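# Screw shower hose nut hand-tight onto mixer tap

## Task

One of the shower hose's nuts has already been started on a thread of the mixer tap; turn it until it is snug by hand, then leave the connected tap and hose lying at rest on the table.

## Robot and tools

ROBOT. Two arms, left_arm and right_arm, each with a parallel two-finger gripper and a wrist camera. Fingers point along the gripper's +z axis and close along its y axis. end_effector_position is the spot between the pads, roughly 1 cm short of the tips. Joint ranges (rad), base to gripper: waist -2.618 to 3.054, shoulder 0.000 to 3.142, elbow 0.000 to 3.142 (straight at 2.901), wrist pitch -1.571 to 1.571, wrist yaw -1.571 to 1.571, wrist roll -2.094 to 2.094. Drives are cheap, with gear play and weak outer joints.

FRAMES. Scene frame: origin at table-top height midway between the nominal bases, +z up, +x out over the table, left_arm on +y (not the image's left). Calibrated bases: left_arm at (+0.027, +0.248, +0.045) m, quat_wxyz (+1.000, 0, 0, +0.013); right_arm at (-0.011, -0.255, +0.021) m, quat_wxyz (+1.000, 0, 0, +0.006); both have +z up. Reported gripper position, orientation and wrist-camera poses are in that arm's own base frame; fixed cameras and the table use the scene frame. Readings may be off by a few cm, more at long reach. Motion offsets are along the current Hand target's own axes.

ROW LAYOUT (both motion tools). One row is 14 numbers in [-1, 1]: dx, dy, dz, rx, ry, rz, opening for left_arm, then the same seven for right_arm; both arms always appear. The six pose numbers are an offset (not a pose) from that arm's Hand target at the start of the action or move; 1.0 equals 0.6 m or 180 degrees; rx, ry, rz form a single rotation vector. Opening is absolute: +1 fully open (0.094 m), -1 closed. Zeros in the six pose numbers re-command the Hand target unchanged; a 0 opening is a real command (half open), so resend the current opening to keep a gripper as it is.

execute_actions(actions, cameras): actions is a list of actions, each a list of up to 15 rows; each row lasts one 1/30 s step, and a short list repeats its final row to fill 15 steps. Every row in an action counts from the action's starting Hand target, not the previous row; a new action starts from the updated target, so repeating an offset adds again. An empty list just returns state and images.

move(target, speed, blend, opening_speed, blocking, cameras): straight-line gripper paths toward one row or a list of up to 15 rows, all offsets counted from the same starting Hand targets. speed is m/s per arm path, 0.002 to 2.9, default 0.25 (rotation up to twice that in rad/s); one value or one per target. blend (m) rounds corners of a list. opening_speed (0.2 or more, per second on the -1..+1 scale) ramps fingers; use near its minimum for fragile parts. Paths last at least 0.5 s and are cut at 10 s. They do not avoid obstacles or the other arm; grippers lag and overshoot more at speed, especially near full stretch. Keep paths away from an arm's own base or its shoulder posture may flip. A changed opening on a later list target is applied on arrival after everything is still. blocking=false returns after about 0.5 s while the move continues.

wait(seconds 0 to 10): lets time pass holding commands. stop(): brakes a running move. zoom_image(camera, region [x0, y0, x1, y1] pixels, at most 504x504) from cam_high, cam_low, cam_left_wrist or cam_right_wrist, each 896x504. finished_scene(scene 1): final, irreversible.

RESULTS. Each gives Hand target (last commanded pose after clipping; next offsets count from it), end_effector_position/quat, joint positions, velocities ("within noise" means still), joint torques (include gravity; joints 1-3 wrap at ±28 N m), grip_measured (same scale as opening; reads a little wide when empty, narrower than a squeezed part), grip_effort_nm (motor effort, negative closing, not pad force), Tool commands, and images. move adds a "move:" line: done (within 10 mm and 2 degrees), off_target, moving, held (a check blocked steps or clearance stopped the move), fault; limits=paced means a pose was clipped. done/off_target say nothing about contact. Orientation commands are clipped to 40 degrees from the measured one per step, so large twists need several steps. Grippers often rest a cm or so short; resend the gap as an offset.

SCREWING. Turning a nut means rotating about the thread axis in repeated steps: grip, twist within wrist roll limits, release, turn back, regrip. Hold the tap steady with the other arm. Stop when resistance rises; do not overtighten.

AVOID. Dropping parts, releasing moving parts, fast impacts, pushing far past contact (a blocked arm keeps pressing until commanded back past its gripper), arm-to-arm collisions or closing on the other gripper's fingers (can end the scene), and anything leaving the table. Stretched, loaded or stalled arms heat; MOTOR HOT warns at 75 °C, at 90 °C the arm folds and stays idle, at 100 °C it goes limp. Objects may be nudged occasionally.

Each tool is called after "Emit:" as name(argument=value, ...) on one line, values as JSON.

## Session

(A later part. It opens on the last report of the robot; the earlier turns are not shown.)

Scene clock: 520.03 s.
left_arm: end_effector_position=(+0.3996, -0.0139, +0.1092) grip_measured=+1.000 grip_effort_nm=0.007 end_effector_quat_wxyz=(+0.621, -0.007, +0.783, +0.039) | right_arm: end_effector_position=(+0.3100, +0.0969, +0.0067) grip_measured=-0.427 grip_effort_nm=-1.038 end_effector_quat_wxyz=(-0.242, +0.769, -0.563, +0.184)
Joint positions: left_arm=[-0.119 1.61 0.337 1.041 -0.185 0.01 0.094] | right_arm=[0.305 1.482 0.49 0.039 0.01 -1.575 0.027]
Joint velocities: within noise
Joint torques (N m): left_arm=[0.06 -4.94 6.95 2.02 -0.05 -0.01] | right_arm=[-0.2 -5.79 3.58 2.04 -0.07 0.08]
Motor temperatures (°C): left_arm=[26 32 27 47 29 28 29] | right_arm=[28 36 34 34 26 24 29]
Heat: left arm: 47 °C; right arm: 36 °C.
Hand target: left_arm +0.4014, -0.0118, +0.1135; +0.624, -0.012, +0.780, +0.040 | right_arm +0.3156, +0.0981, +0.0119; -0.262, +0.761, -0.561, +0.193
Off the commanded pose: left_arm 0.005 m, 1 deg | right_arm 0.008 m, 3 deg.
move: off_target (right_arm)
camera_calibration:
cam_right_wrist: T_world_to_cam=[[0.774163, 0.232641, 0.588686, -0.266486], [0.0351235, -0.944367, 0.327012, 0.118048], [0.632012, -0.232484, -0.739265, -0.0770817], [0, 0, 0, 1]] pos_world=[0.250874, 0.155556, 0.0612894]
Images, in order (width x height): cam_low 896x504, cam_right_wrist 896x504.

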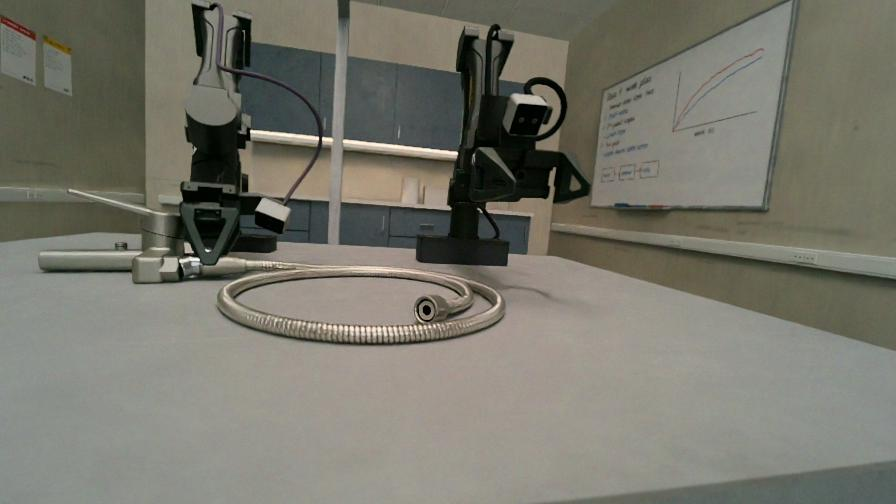

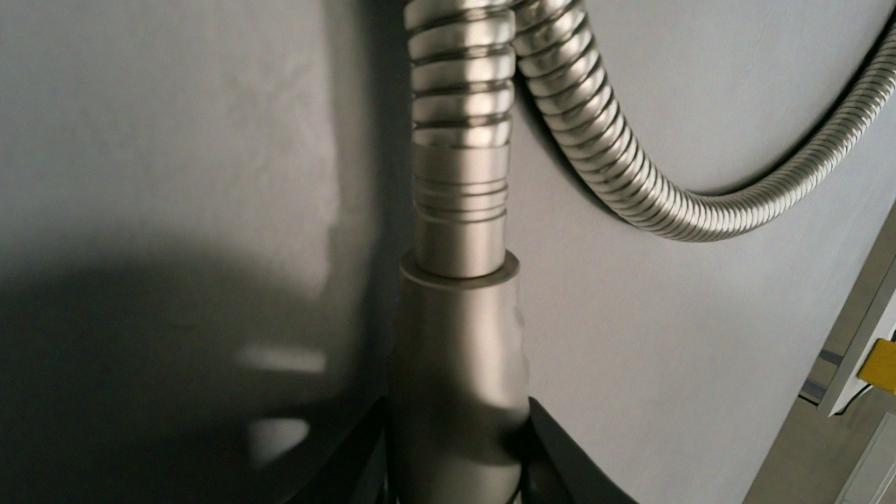

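Emit:
move(target=[[0,0,0,0,0,0,1,0,0,0,0,0,0,-0.15],[0,0,0,0,0,0,1,0,0,-0.04,0,0,0,-0.15],[0,0,0,0,0,0,1,0.0032,-0.0512,-0.0412,-0.322,0,0,-0.15],[0,0,0,0,0,0,1,0.0063,0.0288,0.013,-0.322,0,0,-0.15]], speed=[0.3,0.2,0.4,0.12], cameras=["cam_right_wrist"])

Emit:
move(target=[[0,0,0,0,0,0,1,0,0,0,0,0,0,-0.8],[0,0,0,0,0,0,1,-0.0042,-0.0018,-0.0397,0,0,0,-0.8],[0,0,0,0,0,0,1,-0.0042,-0.0047,-0.0318,0.322,0,0,-0.8],[0,0,0,0,0,0,1,-0.0042,-0.0047,-0.0318,0.322,0,0,-0.15],[0,0,0,0,0,0,1,-0.0042,0.0292,-0.053,0.322,0,0,-0.15],[0,0,0,0,0,0,1,-0.0012,0.0035,-0.0967,0,0,0,-0.15],[0,0,0,0,0,0,1,0.0005,0,0,0,0,0,-0.15]], speed=[0.3,0.15,0.3,0.3,0.2,0.45,0.13], cameras=["cam_right_wrist"])

Emit:
move(target=[[0,0,0,0,0,0,1,0,0,0,0,0,0,-0.8],[0,0,0,0,0,0,1,-0.0042,-0.0018,-0.0397,0,0,0,-0.8],[0,0,0,0,0,0,1,-0.0042,-0.0047,-0.0318,0.322,0,0,-0.8],[0,0,0,0,0,0,1,-0.0042,-0.0047,-0.0318,0.322,0,0,-0.15],[0,0,0,0,0,0,1,-0.0042,0.0292,-0.053,0.322,0,0,-0.15],[0,0,0,0,0,0,1,-0.0012,0.0035,-0.0967,0,0,0,-0.15],[0,0,0,0,0,0,1,0.0005,0,0,0,0,0,-0.15]], speed=[0.3,0.15,0.3,0.3,0.2,0.45,0.13], cameras=["cam_right_wrist"])

Emit:
move(target=[[0,0,0,0,0,0,1,0,0,0,0,0,0,-0.8],[0,0,0,0,0,0,1,-0.0042,-0.0018,-0.0397,0,0,0,-0.8],[0,0,0,0,0,0,1,-0.0042,-0.0047,-0.0318,0.322,0,0,-0.8]], speed=[0.3,0.15,0.3], cameras=["cam_right_wrist","cam_low"])

Scene clock: 545.30 s.
left_arm: end_effector_position=(+0.3996, -0.0139, +0.1092) grip_measured=+1.000 grip_effort_nm=0.007 end_effector_quat_wxyz=(+0.621, -0.007, +0.783, +0.039) | right_arm: end_effector_position=(+0.3091, +0.0947, +0.0065) grip_measured=-0.152 grip_effort_nm=0.120 end_effector_quat_wxyz=(+0.135, +0.796, -0.583, -0.093)
Joint positions: left_arm=[-0.119 1.61 0.337 1.041 -0.185 0.01 0.094] | right_arm=[0.301 2.174 1.55 -1.275 0.011 -1.574 0.04]
Joint velocities: within noise
Joint torques (N m): left_arm=[0.13 -4.81 6.78 2.02 -0.03 -0.02] | right_arm=[-0.7 -8.8 3.55 -0.2 -0.02 -0.03]
Motor temperatures (°C): left_arm=[26 32 27 47 29 28 29] | right_arm=[28 35 35 36 26 24 29]
Heat: left arm: 47 °C; right arm: 36 °C.
Hand target: left_arm +0.4014, -0.0118, +0.1135; +0.624, -0.012, +0.780, +0.040 | right_arm +0.3083, +0.0919, -0.0049; +0.139, +0.793, -0.585, -0.103
Off the commanded pose: left_arm 0.005 m, 1 deg | right_arm 0.012 m, 1 deg.
move: off_target (right_arm)
camera_calibration:
cam_right_wrist: T_world_to_cam=[[0.911137, 0.269639, -0.311646, -0.305172], [0.382493, -0.8348, 0.395989, -0.00195085], [-0.153388, -0.480003, -0.863753, 0.189817], [0, 0, 0, 1]] pos_world=[0.307915, 0.17177, 0.0696219]
Images, in order (width x height): cam_right_wrist 896x504.

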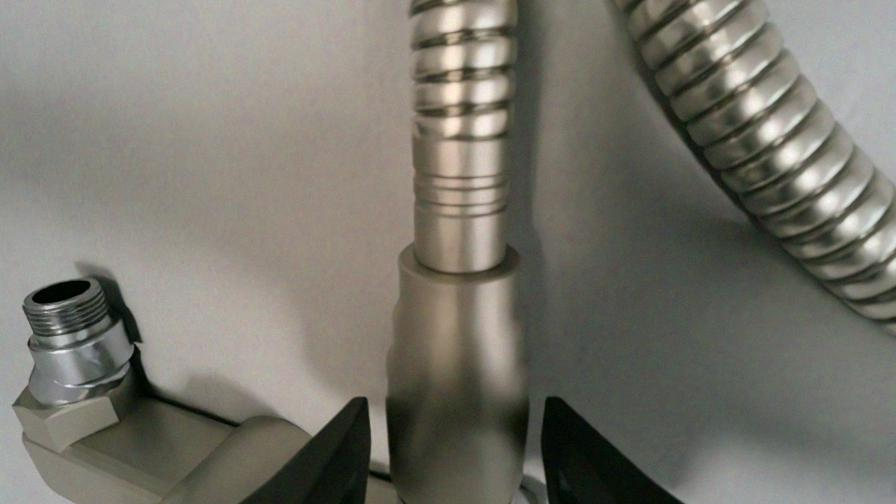

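Scene clock: 552.90 s.
left_arm: end_effector_position=(+0.3996, -0.0139, +0.1092) grip_measured=+1.000 grip_effort_nm=0.007 end_effector_quat_wxyz=(+0.621, -0.007, +0.783, +0.039) | right_arm: end_effector_position=(+0.3088, +0.0950, +0.0060) grip_measured=-0.152 grip_effort_nm=0.120 end_effector_quat_wxyz=(+0.135, +0.796, -0.582, -0.094)
Joint positions: left_arm=[-0.119 1.61 0.337 1.041 -0.185 0.01 0.094] | right_arm=[0.301 2.176 1.55 -1.275 0.01 -1.577 0.04]
Joint velocities: within noise
Joint torques (N m): left_arm=[0.12 -4.79 6.91 2.01 -0.08 -0.01] | right_arm=[-0.69 -8.77 3.49 -0.21 -0.01 0.01]
Motor temperatures (°C): left_arm=[26 32 27 47 29 28 29] | right_arm=[28 35 35 35 26 24 29]
Heat: left arm: 47 °C; right arm: 35 °C.
Hand target: left_arm +0.4014, -0.0118, +0.1135; +0.624, -0.012, +0.780, +0.040 | right_arm +0.3083, +0.0916, -0.0049; +0.139, +0.793, -0.585, -0.103
Off the commanded pose: left_arm 0.005 m, 1 deg | right_arm 0.011 m, 1 deg.
move: off_target (right_arm); target 4's new opening was sent with right_arm's hand 0.008 m and 3 deg from that target
camera_calibration:
cam_right_wrist: T_world_to_cam=[[0.909795, 0.272389, -0.313172, -0.305067], [0.385345, -0.834669, 0.393493, -0.00239761], [-0.154212, -0.478678, -0.864342, 0.18964], [0, 0, 0, 1]] pos_world=[0.307718, 0.171872, 0.0693184]
Images, in order (width x height): cam_right_wrist 896x504.

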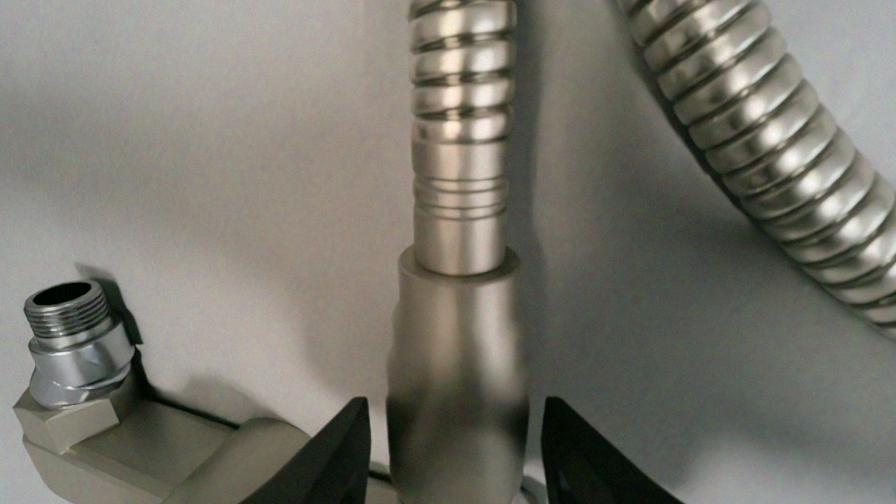

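Scene clock: 560.40 s.
left_arm: end_effector_position=(+0.3996, -0.0139, +0.1092) grip_measured=+1.000 grip_effort_nm=0.002 end_effector_quat_wxyz=(+0.621, -0.007, +0.783, +0.039) | right_arm: end_effector_position=(+0.3090, +0.0950, +0.0065) grip_measured=-0.152 grip_effort_nm=0.120 end_effector_quat_wxyz=(+0.134, +0.797, -0.582, -0.094)
Joint positions: left_arm=[-0.119 1.61 0.337 1.041 -0.185 0.01 0.094] | right_arm=[0.301 2.174 1.55 -1.275 0.01 -1.578 0.04]
Joint velocities: within noise
Joint torques (N m): left_arm=[0.13 -4.82 6.83 2.01 -0.06 -0.03] | right_arm=[-0.77 -8.79 3.47 -0.2 -0.01 0.01]
Motor temperatures (°C): left_arm=[26 32 27 47 29 28 29] | right_arm=[28 35 35 35 26 24 29]
Heat: left arm: 47 °C; right arm: 35 °C.
Hand target: left_arm +0.4014, -0.0118, +0.1135; +0.624, -0.012, +0.780, +0.040 | right_arm +0.3084, +0.0913, -0.0049; +0.139, +0.793, -0.585, -0.103
Off the commanded pose: left_arm 0.005 m, 1 deg | right_arm 0.012 m, 1 deg.
move: off_target (right_arm); target 4's new opening was sent with right_arm's hand 0.008 m and 3 deg from that target
camera_calibration:
cam_right_wrist: T_world_to_cam=[[0.909801, 0.273963, -0.31178, -0.305157], [0.386046, -0.834443, 0.393285, -0.00287738], [-0.152417, -0.478172, -0.864939, 0.189416], [0, 0, 0, 1]] pos_world=[0.307613, 0.171774, 0.0698228]
Images, in order (width x height): cam_right_wrist 896x504.

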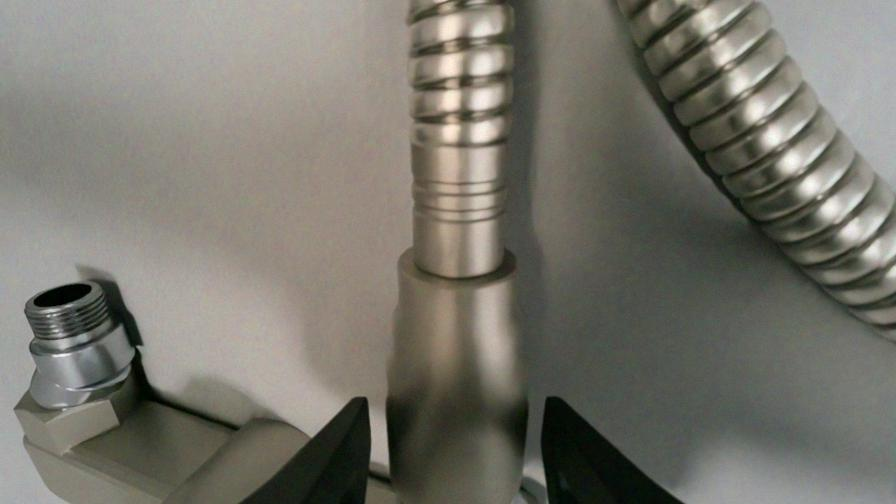

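Scene clock: 564.23 s.
left_arm: end_effector_position=(+0.3996, -0.0139, +0.1092) grip_measured=+1.000 grip_effort_nm=0.002 end_effector_quat_wxyz=(+0.621, -0.007, +0.783, +0.039) | right_arm: end_effector_position=(+0.3103, +0.0957, +0.0068) grip_measured=-0.428 grip_effort_nm=-1.033 end_effector_quat_wxyz=(-0.241, +0.769, -0.563, +0.184)
Joint positions: left_arm=[-0.119 1.61 0.337 1.041 -0.185 0.01 0.094] | right_arm=[0.301 1.482 0.492 0.036 0.008 -1.58 0.027]
Joint velocities: within noise
Joint torques (N m): left_arm=[0.16 -4.94 6.84 2.02 -0.07 -0.02] | right_arm=[-0.58 -5.78 3.52 2.06 -0.09 0.07]
Motor temperatures (°C): left_arm=[26 32 27 47 29 28 29] | right_arm=[28 35 35 35 26 24 29]
Heat: left arm: 47 °C; right arm: 35 °C.
Hand target: left_arm +0.4014, -0.0118, +0.1135; +0.624, -0.012, +0.780, +0.040 | right_arm +0.3164, +0.0964, +0.0121; -0.262, +0.761, -0.561, +0.193
Off the commanded pose: left_arm 0.005 m, 1 deg | right_arm 0.008 m, 3 deg.
move: off_target (right_arm)
camera_calibration:
cam_right_wrist: T_world_to_cam=[[0.774812, 0.233714, 0.587405, -0.266818], [0.0355271, -0.943784, 0.328647, 0.116804], [0.631193, -0.233771, -0.739558, -0.0771457], [0, 0, 0, 1]] pos_world=[0.251278, 0.154562, 0.0612892]
Images, in order (width x height): cam_low 896x504, cam_right_wrist 896x504.

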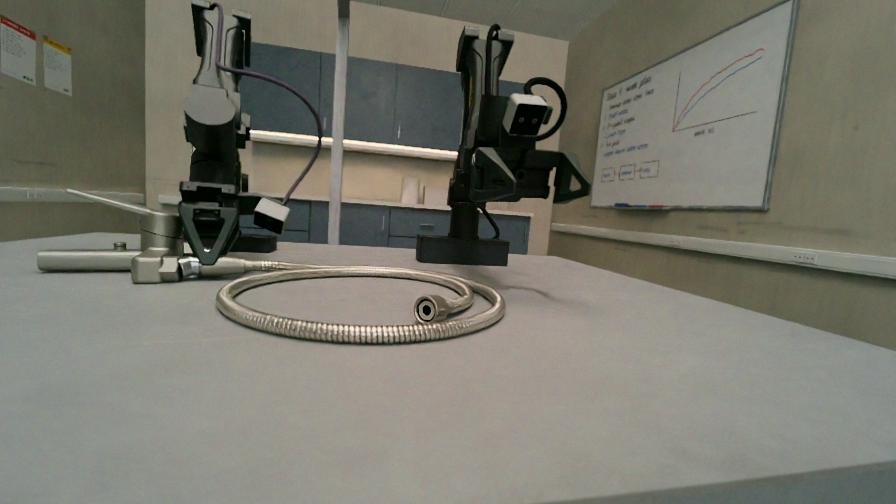

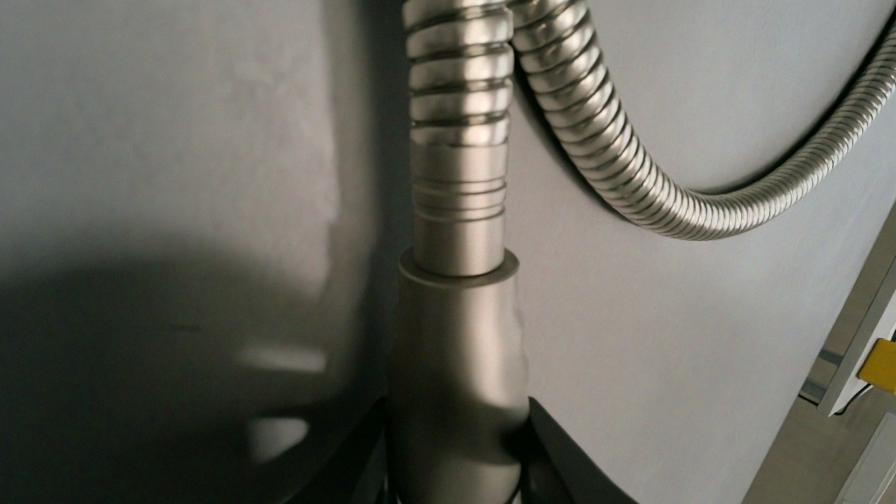

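Emit:
move(target=[[0,0,0,0,0,0,1,0,0,0,0,0,0,-0.15],[0,0,0,0,0,0,1,0,0,-0.04,0,0,0,-0.15],[0,0,0,0,0,0,1,0.0032,-0.0512,-0.0412,-0.322,0,0,-0.15]], speed=[0.3,0.2,0.4], cameras=["cam_right_wrist"])

Emit:
zoom_image(camera="cam_right_wrist", region=[360, 150, 560, 500])

Scene clock: 577.47 s.
left_arm: end_effector_position=(+0.3996, -0.0139, +0.1092) grip_measured=+1.000 grip_effort_nm=0.002 end_effector_quat_wxyz=(+0.621, -0.007, +0.783, +0.039) | right_arm: end_effector_position=(+0.3250, +0.1002, +0.0529) grip_measured=-0.152 grip_effort_nm=0.125 end_effector_quat_wxyz=(+0.129, +0.797, -0.582, -0.091)
Joint positions: left_arm=[-0.119 1.61 0.337 1.041 -0.185 0.01 0.094] | right_arm=[0.301 2.176 1.748 -1.461 0.008 -1.578 0.04]
Joint velocities: within noise
Joint torques (N m): left_arm=[0.05 -4.86 6.86 1.99 -0.05 0] | right_arm=[-0.61 -8.94 6.63 -0.66 0 0.03]
Motor temperatures (°C): left_arm=[26 32 27 48 29 28 29] | right_arm=[28 35 35 36 26 24 29]
Heat: left arm: 48 °C; right arm: 36 °C.
Hand target: left_arm +0.4014, -0.0118, +0.1135; +0.624, -0.012, +0.780, +0.040 | right_arm +0.3256, +0.0972, +0.0505; +0.139, +0.793, -0.585, -0.103
Off the commanded pose: left_arm 0.005 m, 1 deg | right_arm 0.004 m, 2 deg.
move: done
camera_calibration:
cam_right_wrist: T_world_to_cam=[[0.912941, 0.274974, -0.301542, -0.30833], [0.381813, -0.836398, 0.393263, -0.021315], [-0.144072, -0.474159, -0.868571, 0.231583], [0, 0, 0, 1]] pos_world=[0.32299, 0.176762, 0.116554]
Images, in order (width x height): cam_right_wrist 896x504.

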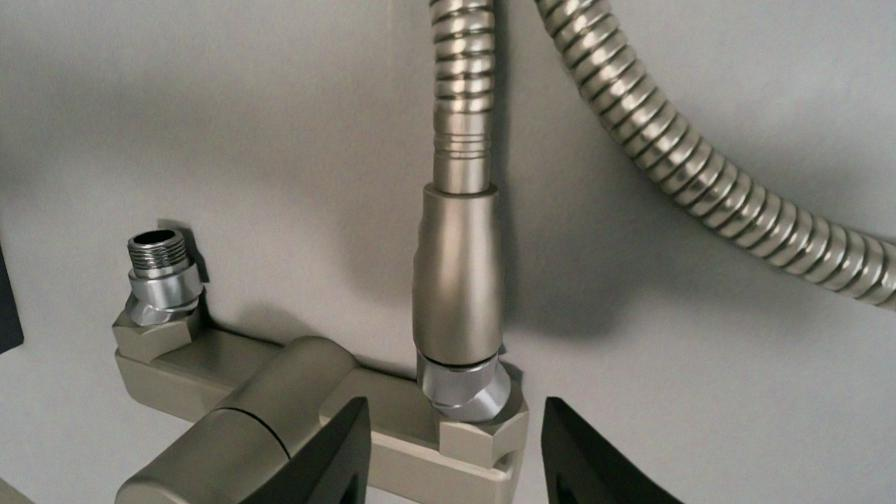

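Scaled by 1.440 from the camera's 896x504 image, which has a finer 1280x720 frame.

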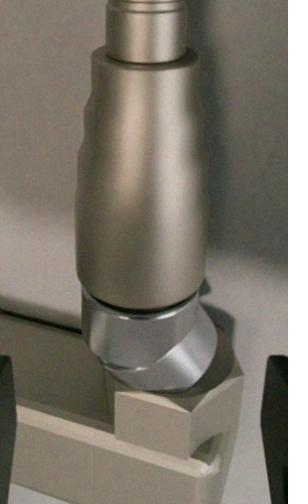

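Emit:
move(target=[[0,0,0,0,0,0,1,0.0012,-0.0035,0.0967,0,0,0,-0.15],[0,0,0,0,0,0,1,0.0012,-0.0035,0.0967,0,0,0,-0.8],[0,0,0,0,0,0,1,-0.003,-0.0053,0.057,0,0,0,-0.8],[0,0,0,0,0,0,1,-0.003,-0.0082,0.0649,0.322,0,0,-0.8]], speed=[0.13,0.15,0.15,0.3], cameras=["cam_right_wrist"])

Emit:
move(target=[[0,0,0,0,0,0,1,0,0,0,0,0,0,-0.15],[0,0,0,0,0,0,1,0,0,-0.04,0,0,0,-0.15],[0,0,0,0,0,0,1,0.0032,-0.0512,-0.0412,-0.322,0,0,-0.15]], speed=[0.3,0.2,0.4], cameras=["cam_right_wrist"])

Emit:
zoom_image(camera="cam_right_wrist", region=[400, 320, 540, 460])

Scene clock: 594.17 s.
left_arm: end_effector_position=(+0.3996, -0.0139, +0.1092) grip_measured=+1.000 grip_effort_nm=0.007 end_effector_quat_wxyz=(+0.621, -0.007, +0.783, +0.039) | right_arm: end_effector_position=(+0.3106, +0.0961, +0.0068) grip_measured=-0.426 grip_effort_nm=-1.033 end_effector_quat_wxyz=(-0.241, +0.769, -0.562, +0.184)
Joint positions: left_arm=[-0.119 1.61 0.337 1.041 -0.185 0.01 0.094] | right_arm=[0.301 1.484 0.493 0.036 0.007 -1.581 0.027]
Joint velocities: within noise
Joint torques (N m): left_arm=[0.03 -4.79 6.89 2.03 -0.03 0.02] | right_arm=[-0.64 -5.85 3.49 2.03 -0.07 0.05]
Motor temperatures (°C): left_arm=[26 32 27 48 29 28 29] | right_arm=[28 35 35 35 26 24 29]
Heat: left arm: 48 °C; right arm: 35 °C.
Hand target: left_arm +0.4014, -0.0118, +0.1135; +0.624, -0.012, +0.780, +0.040 | right_arm +0.3168, +0.0964, +0.0122; -0.262, +0.761, -0.561, +0.193
Off the commanded pose: left_arm 0.005 m, 1 deg | right_arm 0.008 m, 3 deg.
move: off_target (right_arm); target 2's new opening was sent with right_arm's hand 0.012 m and 1 deg from that target
camera_calibration:
cam_right_wrist: T_world_to_cam=[[0.774371, 0.235157, 0.58741, -0.26719], [0.0375646, -0.94382, 0.328317, 0.116464], [0.631616, -0.232174, -0.739701, -0.077496], [0, 0, 0, 1]] pos_world=[0.251477, 0.15476, 0.0613893]
Images, in order (width x height): cam_right_wrist 896x504.

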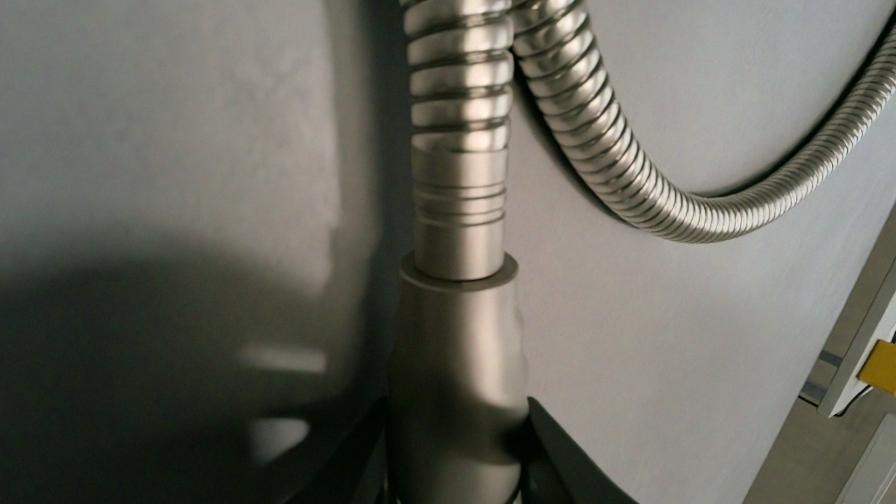

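Scene clock: 597.77 s.
left_arm: end_effector_position=(+0.3996, -0.0139, +0.1092) grip_measured=+1.000 grip_effort_nm=0.002 end_effector_quat_wxyz=(+0.621, -0.007, +0.783, +0.039) | right_arm: end_effector_position=(+0.3249, +0.1005, +0.0527) grip_measured=-0.152 grip_effort_nm=0.125 end_effector_quat_wxyz=(+0.130, +0.797, -0.582, -0.092)
Joint positions: left_arm=[-0.119 1.61 0.337 1.041 -0.185 0.01 0.094] | right_arm=[0.301 2.177 1.749 -1.462 0.007 -1.578 0.04]
Joint velocities: within noise
Joint torques (N m): left_arm=[0.08 -4.77 6.82 2.03 -0.07 -0.03] | right_arm=[-0.64 -8.95 6.67 -0.64 0.02 0.04]
Motor temperatures (°C): left_arm=[26 32 27 48 29 28 29] | right_arm=[28 35 35 35 26 24 29]
Heat: left arm: 48 °C; right arm: 35 °C.
Hand target: left_arm +0.4014, -0.0118, +0.1135; +0.624, -0.012, +0.780, +0.040 | right_arm +0.3259, +0.0972, +0.0506; +0.139, +0.793, -0.585, -0.103
Off the commanded pose: left_arm 0.005 m, 1 deg | right_arm 0.004 m, 2 deg.
move: done
camera_calibration:
cam_right_wrist: T_world_to_cam=[[0.912499, 0.274811, -0.303025, -0.308137], [0.382148, -0.83697, 0.391721, -0.0210165], [-0.145973, -0.473245, -0.868752, 0.232162], [0, 0, 0, 1]] pos_world=[0.323095, 0.176959, 0.116551]
Images, in order (width x height): cam_right_wrist 896x504.

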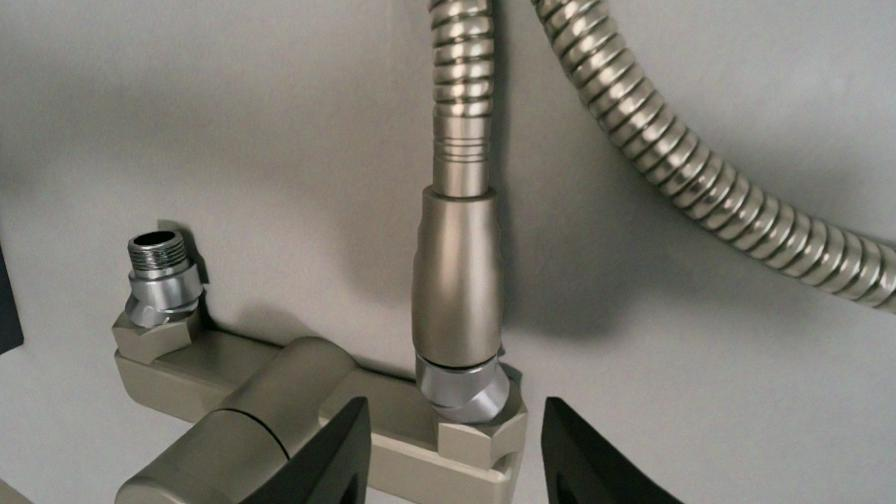

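Scaled by 3.600 from the camera's 896x504 image, which has a finer 1280x720 frame.

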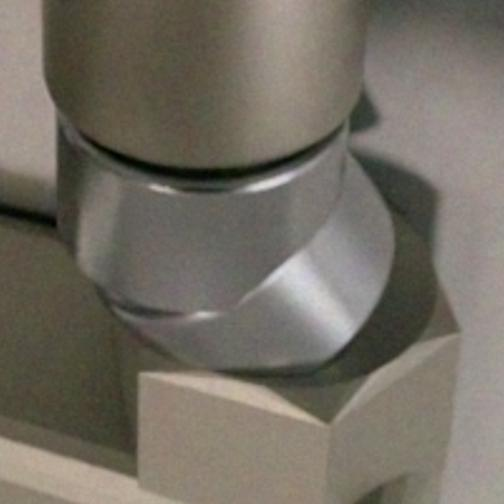

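Emit:
move(target=[[0,0,0,0,0,0,1,0.0016,-0.0035,0.0967,0,0,0,-0.15],[0,0,0,0,0,0,1,0.0016,-0.0035,0.0967,0,0,0,-0.9],[0,0,0,0,0,0,1,-0.003,-0.0053,0.057,0,0,0,-0.9],[0,0,0,0,0,0,1,-0.003,-0.0082,0.0649,0.322,0,0,-0.9]], speed=[0.13,0.15,0.15,0.3], cameras=["cam_low"])

Emit:
move(target=[[0,0,0,0,0,0,1,0,0,0,0,0,0,-0.15],[0,0,0,0,0,0,1,0,0,-0.04,0,0,0,-0.15],[0,0,0,0,0,0,1,0.0032,-0.0512,-0.0412,-0.322,0,0,-0.15]], speed=[0.3,0.2,0.4], cameras=["cam_right_wrist"])

Emit:
zoom_image(camera="cam_right_wrist", region=[400, 320, 540, 460])

Emit:
move(target=[[0,0,0,0,0,0,1,0.0016,-0.0035,0.0967,0,0,0,-0.15],[0,0,0,0,0,0,1,0.0016,-0.0035,0.0967,0,0,0,-0.9],[0,0,0,0,0,0,1,-0.003,-0.0053,0.057,0,0,0,-0.9],[0,0,0,0,0,0,1,-0.003,-0.0082,0.0649,0.322,0,0,-0.9]], speed=[0.13,0.15,0.15,0.3], cameras=["cam_low"])

Emit:
move(target=[[0,0,0,0,0,0,1,0,0,0,0,0,0,-0.15],[0,0,0,0,0,0,1,0,0,-0.04,0,0,0,-0.15],[0,0,0,0,0,0,1,0.0032,-0.0512,-0.0412,-0.322,0,0,-0.15]], speed=[0.3,0.2,0.4], cameras=["cam_right_wrist"])

Emit:
zoom_image(camera="cam_right_wrist", region=[400, 320, 540, 460])

Scene clock: 618.57 s.
left_arm: end_effector_position=(+0.3996, -0.0139, +0.1092) grip_measured=+1.000 grip_effort_nm=0.002 end_effector_quat_wxyz=(+0.621, -0.007, +0.783, +0.039) | right_arm: end_effector_position=(+0.3111, +0.0952, +0.0071) grip_measured=-0.426 grip_effort_nm=-1.033 end_effector_quat_wxyz=(-0.241, +0.768, -0.564, +0.184)
Joint positions: left_arm=[-0.119 1.61 0.337 1.041 -0.185 0.01 0.094] | right_arm=[0.298 1.484 0.495 0.035 0.007 -1.58 0.027]
Joint velocities: within noise
Joint torques (N m): left_arm=[0.08 -4.79 6.9 2.02 -0.05 -0.01] | right_arm=[-0.43 -5.79 3.55 2.06 -0.06 0.05]
Motor temperatures (°C): left_arm=[26 32 27 48 29 28 29] | right_arm=[28 35 35 34 26 24 29]
Heat: left arm: 48 °C; right arm: 35 °C.
Hand target: left_arm +0.4014, -0.0118, +0.1135; +0.624, -0.012, +0.780, +0.040 | right_arm +0.3171, +0.0964, +0.0123; -0.262, +0.761, -0.561, +0.193
Off the commanded pose: left_arm 0.005 m, 1 deg | right_arm 0.008 m, 3 deg.
move: off_target (right_arm); target 2's new opening was sent with right_arm's hand 0.012 m and 1 deg from that target
Images, in order (width x height): cam_low 896x504.

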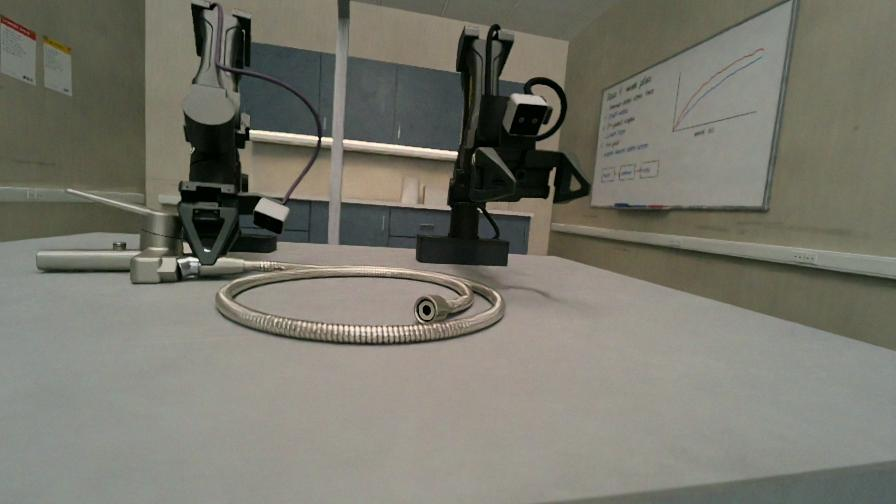

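Scene clock: 622.17 s.
left_arm: end_effector_position=(+0.3996, -0.0139, +0.1092) grip_measured=+1.000 grip_effort_nm=0.002 end_effector_quat_wxyz=(+0.621, -0.007, +0.783, +0.039) | right_arm: end_effector_position=(+0.3255, +0.0996, +0.0529) grip_measured=-0.152 grip_effort_nm=0.129 end_effector_quat_wxyz=(+0.129, +0.797, -0.583, -0.092)
Joint positions: left_arm=[-0.119 1.61 0.337 1.041 -0.185 0.01 0.094] | right_arm=[0.298 2.179 1.753 -1.464 0.007 -1.58 0.04]
Joint velocities: within noise
Joint torques (N m): left_arm=[0.09 -4.83 6.8 2.02 -0.04 -0.01] | right_arm=[-0.4 -8.96 6.68 -0.66 0.03 0.03]
Motor temperatures (°C): left_arm=[26 32 27 48 29 28 29] | right_arm=[28 35 35 35 26 24 29]
Heat: left arm: 48 °C; right arm: 35 °C.
Hand target: left_arm +0.4014, -0.0118, +0.1135; +0.624, -0.012, +0.780, +0.040 | right_arm +0.3263, +0.0972, +0.0507; +0.139, +0.793, -0.585, -0.103
Off the commanded pose: left_arm 0.005 m, 1 deg | right_arm 0.003 m, 2 deg.
move: done
camera_calibration:
cam_right_wrist: T_world_to_cam=[[0.912919, 0.273442, -0.302997, -0.308488], [0.380799, -0.837802, 0.391253, -0.0214824], [-0.146867, -0.472564, -0.868973, 0.232133], [0, 0, 0, 1]] pos_world=[0.323898, 0.176053, 0.116651]
Images, in order (width x height): cam_right_wrist 896x504.

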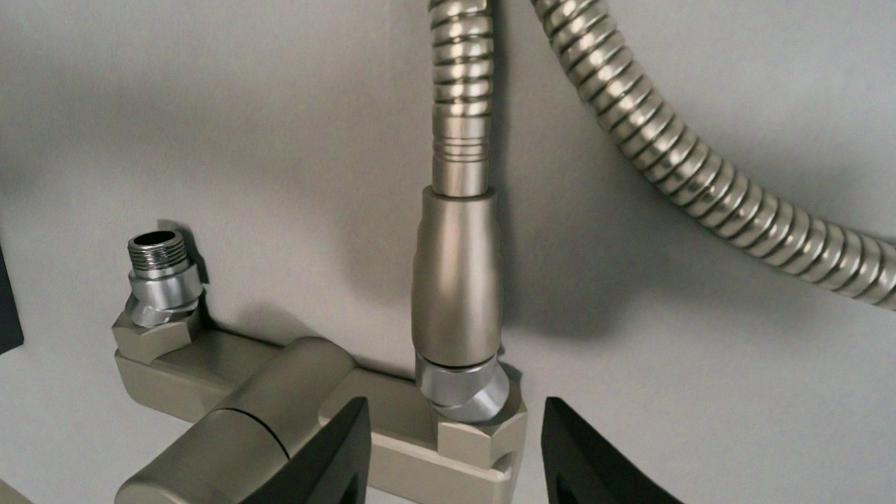

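Scaled by 3.600 from the camera's 896x504 image, which has a finer 1280x720 frame.

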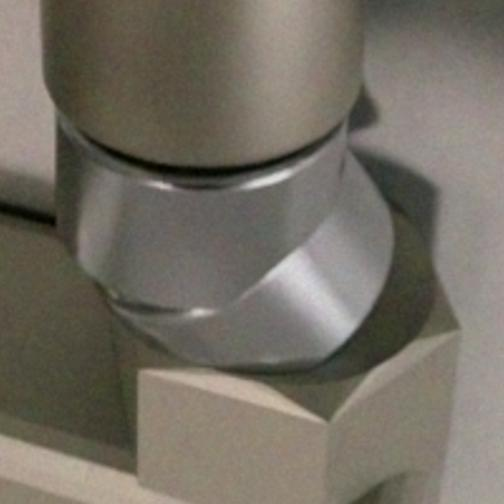

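Scene clock: 627.13 s.
left_arm: end_effector_position=(+0.3996, -0.0139, +0.1092) grip_measured=+1.000 grip_effort_nm=0.007 end_effector_quat_wxyz=(+0.621, -0.007, +0.783, +0.039) | right_arm: end_effector_position=(+0.3112, +0.0955, +0.0069) grip_measured=-0.426 grip_effort_nm=-1.038 end_effector_quat_wxyz=(-0.242, +0.769, -0.563, +0.184)
Joint positions: left_arm=[-0.119 1.61 0.337 1.041 -0.185 0.01 0.094] | right_arm=[0.298 1.485 0.495 0.036 0.005 -1.581 0.027]
Joint velocities: within noise
Joint torques (N m): left_arm=[-0.02 -4.77 6.83 1.99 -0.04 -0.02] | right_arm=[-0.51 -5.81 3.55 2.06 -0.08 0.06]
Motor temperatures (°C): left_arm=[26 32 27 48 29 28 29] | right_arm=[28 35 35 35 26 24 29]
Heat: left arm: 48 °C; right arm: 35 °C.
Hand target: left_arm +0.4014, -0.0118, +0.1135; +0.624, -0.012, +0.780, +0.040 | right_arm +0.3175, +0.0964, +0.0124; -0.262, +0.761, -0.561, +0.193
Off the commanded pose: left_arm 0.005 m, 1 deg | right_arm 0.008 m, 3 deg.
move: off_target (right_arm); target 2's new opening was sent with right_arm's hand 0.012 m and 1 deg from that target
Images, in order (width x height): cam_low 896x504.

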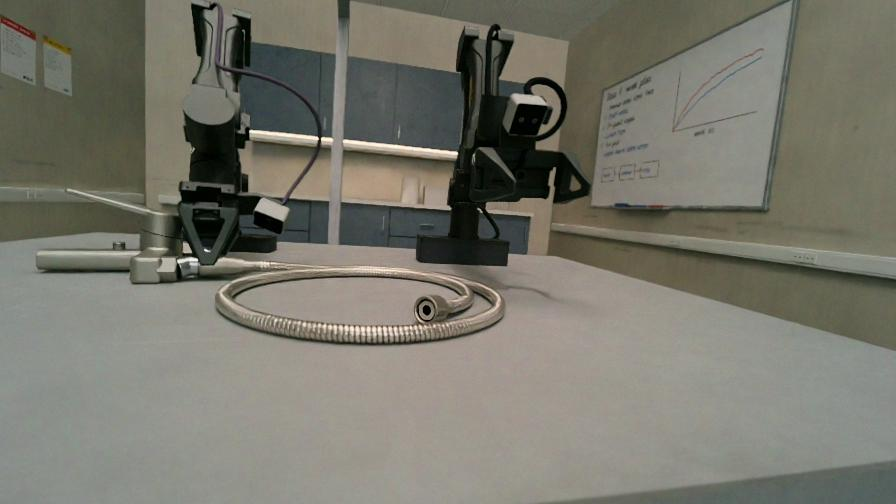

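Scene clock: 630.80 s.
left_arm: end_effector_position=(+0.3996, -0.0139, +0.1092) grip_measured=+1.000 grip_effort_nm=0.007 end_effector_quat_wxyz=(+0.621, -0.007, +0.783, +0.039) | right_arm: end_effector_position=(+0.3254, +0.0999, +0.0528) grip_measured=-0.152 grip_effort_nm=0.134 end_effector_quat_wxyz=(+0.130, +0.797, -0.583, -0.093)
Joint positions: left_arm=[-0.119 1.61 0.337 1.041 -0.185 0.01 0.094] | right_arm=[0.298 2.18 1.754 -1.465 0.005 -1.58 0.04]
Joint velocities: within noise
Joint torques (N m): left_arm=[0.09 -4.74 6.83 2.01 -0.06 0.01] | right_arm=[-0.4 -8.99 6.69 -0.66 0.02 0.03]
Motor temperatures (°C): left_arm=[26 32 27 48 29 28 29] | right_arm=[28 35 35 35 26 24 29]
Heat: left arm: 48 °C; right arm: 35 °C.
Hand target: left_arm +0.4014, -0.0118, +0.1135; +0.624, -0.012, +0.780, +0.040 | right_arm +0.3266, +0.0972, +0.0508; +0.139, +0.793, -0.585, -0.103
Off the commanded pose: left_arm 0.005 m, 1 deg | right_arm 0.004 m, 2 deg.
move: done
camera_calibration:
cam_right_wrist: T_world_to_cam=[[0.912446, 0.273318, -0.304532, -0.308193], [0.381191, -0.838336, 0.389725, -0.0211727], [-0.148781, -0.471688, -0.869123, 0.232706], [0, 0, 0, 1]] pos_world=[0.323903, 0.17625, 0.116647]
Images, in order (width x height): cam_right_wrist 896x504.

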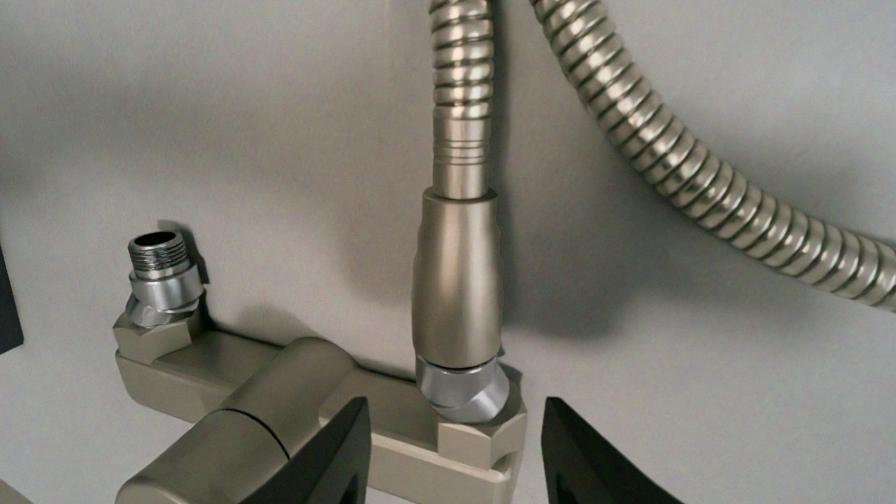

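Scaled by 3.600 from the camera's 896x504 image, which has a finer 1280x720 frame.

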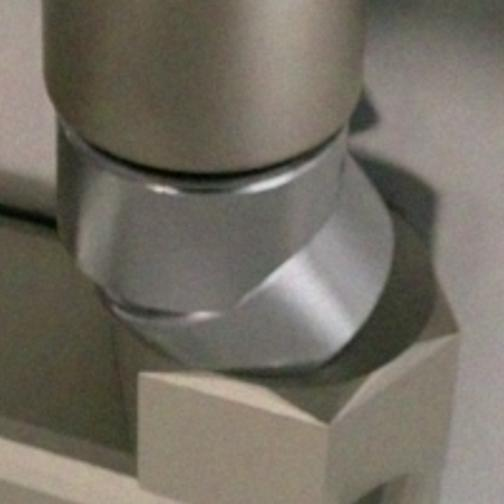

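Emit:
move(target=[[0,0,0,0,0,0,1,0.0016,-0.0035,0.0967,0,0,0,-0.15],[0,0,0,0,0,0,1,0.0016,-0.0035,0.0967,0,0,0,-0.9],[0,0,0,0,0,0,1,-0.003,-0.0053,0.057,0,0,0,-0.9],[0,0,0,0,0,0,1,-0.003,-0.0082,0.0649,0.322,0,0,-0.9],[0,0,0,0,0,0,1,-0.003,-0.0082,0.0649,0.322,0,0,-0.15],[0,0,0,0,0,0,1,-0.003,0.0257,0.0437,0.322,0,0,-0.15],[0,0,0,0,0,0,1,0.0003,0,0,0,0,0,-0.15]], speed=[0.13,0.15,0.15,0.3,0.3,0.2,0.4], cameras=["cam_right_wrist"])

Emit:
move(target=[[0,0,0,0,0,0,1,0.0016,-0.0035,0.0967,0,0,0,-0.15],[0,0,0,0,0,0,1,0.0016,-0.0035,0.0967,0,0,0,-0.9],[0,0,0,0,0,0,1,-0.003,-0.0053,0.057,0,0,0,-0.9],[0,0,0,0,0,0,1,-0.003,-0.0082,0.0649,0.322,0,0,-0.9],[0,0,0,0,0,0,1,-0.003,-0.0082,0.0649,0.322,0,0,-0.15],[0,0,0,0,0,0,1,-0.003,0.0257,0.0437,0.322,0,0,-0.15],[0,0,0,0,0,0,1,0.0003,0,0,0,0,0,-0.15]], speed=[0.13,0.15,0.15,0.3,0.3,0.2,0.4], cameras=["cam_right_wrist"])

Emit:
zoom_image(camera="cam_right_wrist", region=[400, 320, 540, 460])

Emit:
move(target=[[0,0,0,0,0,0,1,0.0016,-0.0035,0.0967,0,0,0,-0.15],[0,0,0,0,0,0,1,0.0016,-0.0035,0.0967,0,0,0,-0.9],[0,0,0,0,0,0,1,-0.003,-0.0053,0.057,0,0,0,-0.9],[0,0,0,0,0,0,1,-0.003,-0.0082,0.0649,0.322,0,0,-0.9]], speed=[0.13,0.15,0.15,0.3], cameras=["cam_right_wrist","cam_low"])

Scene clock: 662.47 s.
left_arm: end_effector_position=(+0.3996, -0.0139, +0.1092) grip_measured=+1.000 grip_effort_nm=0.002 end_effector_quat_wxyz=(+0.621, -0.007, +0.783, +0.039) | right_arm: end_effector_position=(+0.3254, +0.0999, +0.0528) grip_measured=-0.152 grip_effort_nm=0.129 end_effector_quat_wxyz=(+0.130, +0.797, -0.583, -0.093)
Joint positions: left_arm=[-0.119 1.61 0.337 1.041 -0.185 0.01 0.094] | right_arm=[0.298 2.18 1.754 -1.465 0.005 -1.58 0.04]
Joint velocities: within noise
Joint torques (N m): left_arm=[0.03 -4.85 6.94 2.01 -0.04 -0.02] | right_arm=[-0.47 -8.98 6.68 -0.66 0.02 0.03]
Motor temperatures (°C): left_arm=[26 32 27 48 28 28 29] | right_arm=[28 36 35 34 26 24 29]
Heat: left arm: 48 °C; right arm: 36 °C.
Hand target: left_arm +0.4014, -0.0118, +0.1135; +0.624, -0.012, +0.780, +0.040 | right_arm +0.3267, +0.0970, +0.0508; +0.139, +0.793, -0.585, -0.103
Off the commanded pose: left_arm 0.005 m, 1 deg | right_arm 0.004 m, 2 deg.
move: done; target 2's new opening was sent with right_arm's hand 0.012 m and 1 deg from that target; target 5's new opening was sent with right_arm's hand 0.009 m and 3 deg from that target
camera_calibration:
cam_right_wrist: T_world_to_cam=[[0.912446, 0.273318, -0.304532, -0.308193], [0.381191, -0.838336, 0.389725, -0.0211727], [-0.148781, -0.471688, -0.869123, 0.232706], [0, 0, 0, 1]] pos_world=[0.323903, 0.17625, 0.116647]
Images, in order (width x height): cam_right_wrist 896x504.

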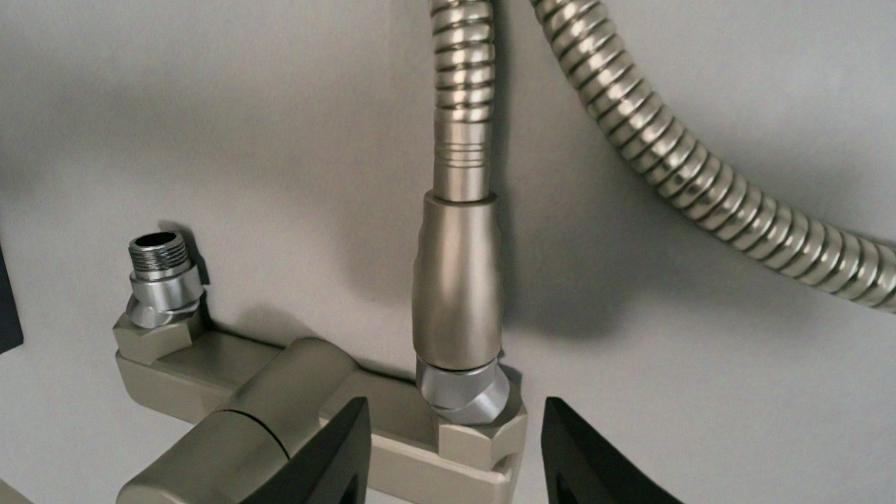

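Scene clock: 670.87 s.
left_arm: end_effector_position=(+0.3996, -0.0139, +0.1092) grip_measured=+1.000 grip_effort_nm=0.002 end_effector_quat_wxyz=(+0.621, -0.007, +0.783, +0.039) | right_arm: end_effector_position=(+0.3255, +0.0996, +0.0528) grip_measured=-0.152 grip_effort_nm=0.125 end_effector_quat_wxyz=(+0.130, +0.797, -0.583, -0.093)
Joint positions: left_arm=[-0.119 1.61 0.337 1.041 -0.185 0.01 0.094] | right_arm=[0.298 2.18 1.754 -1.465 0.007 -1.58 0.04]
Joint velocities: within noise
Joint torques (N m): left_arm=[0.13 -4.74 6.86 2.04 -0.03 -0.01] | right_arm=[-0.54 -8.98 6.64 -0.66 0.03 0.04]
Motor temperatures (°C): left_arm=[26 32 27 48 28 28 29] | right_arm=[28 36 35 34 26 24 29]
Heat: left arm: 48 °C; right arm: 36 °C.
Hand target: left_arm +0.4014, -0.0118, +0.1135; +0.624, -0.012, +0.780, +0.040 | right_arm +0.3267, +0.0968, +0.0508; +0.139, +0.793, -0.585, -0.103
Off the commanded pose: left_arm 0.005 m, 1 deg | right_arm 0.004 m, 2 deg.
move: done; target 2's new opening was sent with right_arm's hand 0.012 m and 1 deg from that target; target 5's new opening was sent with right_arm's hand 0.008 m and 3 deg from that target
camera_calibration:
cam_right_wrist: T_world_to_cam=[[0.912456, 0.273305, -0.304515, -0.308263], [0.381402, -0.837609, 0.39108, -0.0216892], [-0.14818, -0.472986, -0.86852, 0.232505], [0, 0, 0, 1]] pos_world=[0.324001, 0.176054, 0.116546]
Images, in order (width x height): cam_right_wrist 896x504.

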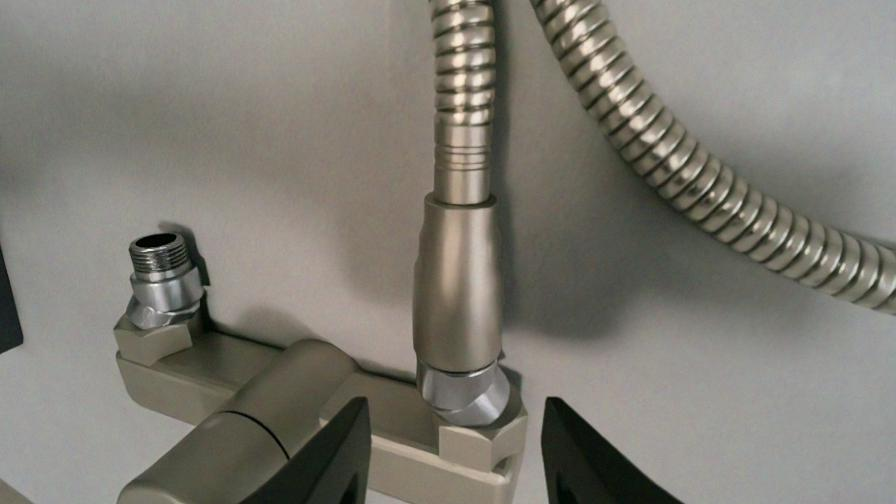

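Scaled by 3.600 from the camera's 896x504 image, which has a finer 1280x720 frame.

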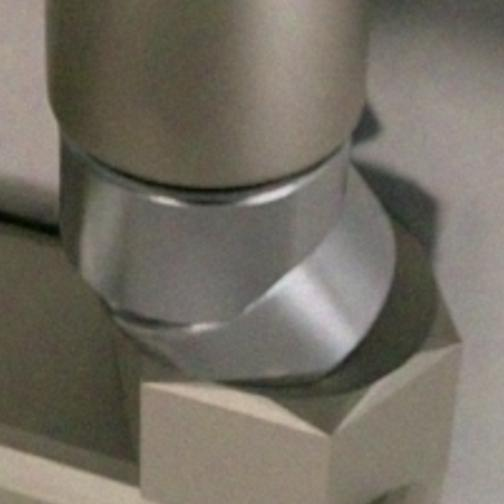

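Scene clock: 675.63 s.
left_arm: end_effector_position=(+0.3996, -0.0139, +0.1092) grip_measured=+1.000 grip_effort_nm=0.002 end_effector_quat_wxyz=(+0.621, -0.007, +0.783, +0.039) | right_arm: end_effector_position=(+0.3107, +0.0954, +0.0069) grip_measured=-0.419 grip_effort_nm=-1.043 end_effector_quat_wxyz=(-0.238, +0.773, -0.560, +0.183)
Joint positions: left_arm=[-0.119 1.61 0.337 1.041 -0.185 0.01 0.094] | right_arm=[0.298 1.485 0.501 0.023 0.005 -1.592 0.027]
Joint velocities: within noise
Joint torques (N m): left_arm=[0.17 -4.82 6.86 2.03 -0.04 -0.01] | right_arm=[-0.66 -5.86 3.41 2.17 -0.08 0.09]
Motor temperatures (°C): left_arm=[26 32 27 48 28 28 29] | right_arm=[28 36 34 34 26 24 29]
Heat: left arm: 48 °C; right arm: 36 °C.
Hand target: left_arm +0.4014, -0.0118, +0.1135; +0.624, -0.012, +0.780, +0.040 | right_arm +0.3179, +0.0960, +0.0125; -0.262, +0.761, -0.561, +0.193
Off the commanded pose: left_arm 0.005 m, 1 deg | right_arm 0.009 m, 3 deg.
move: off_target (right_arm); target 2's new opening was sent with right_arm's hand 0.012 m and 1 deg from that target
camera_calibration:
cam_right_wrist: T_world_to_cam=[[0.77627, 0.244364, 0.581112, -0.268531], [0.0457608, -0.941225, 0.334667, 0.11288], [0.628738, -0.2332, -0.741827, -0.0766768], [0, 0, 0, 1]] pos_world=[0.251497, 0.153984, 0.0613886]
Images, in order (width x height): cam_low 896x504, cam_right_wrist 896x504.

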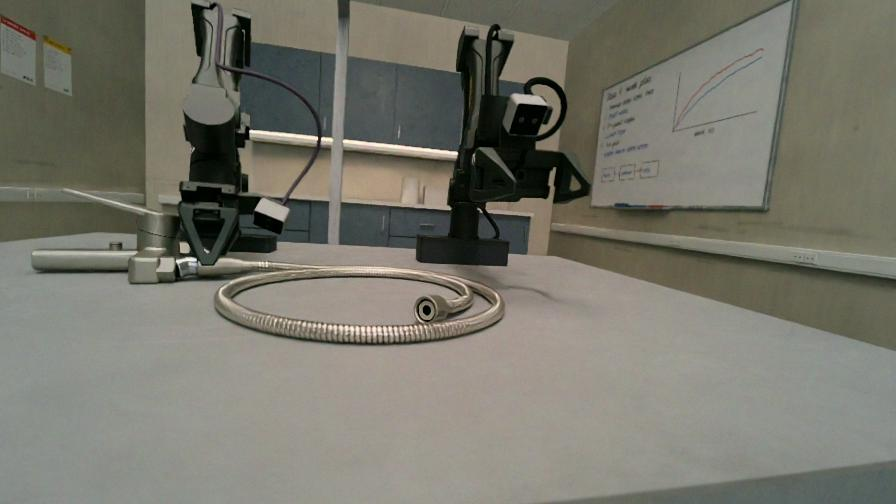

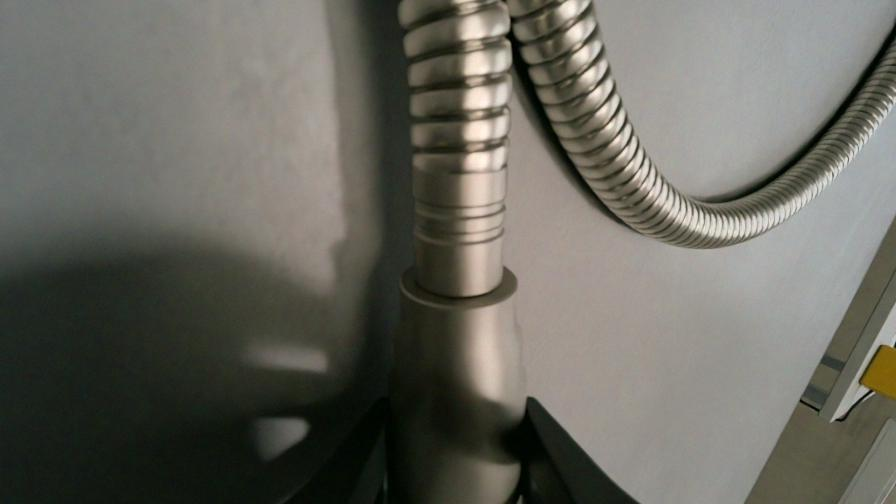

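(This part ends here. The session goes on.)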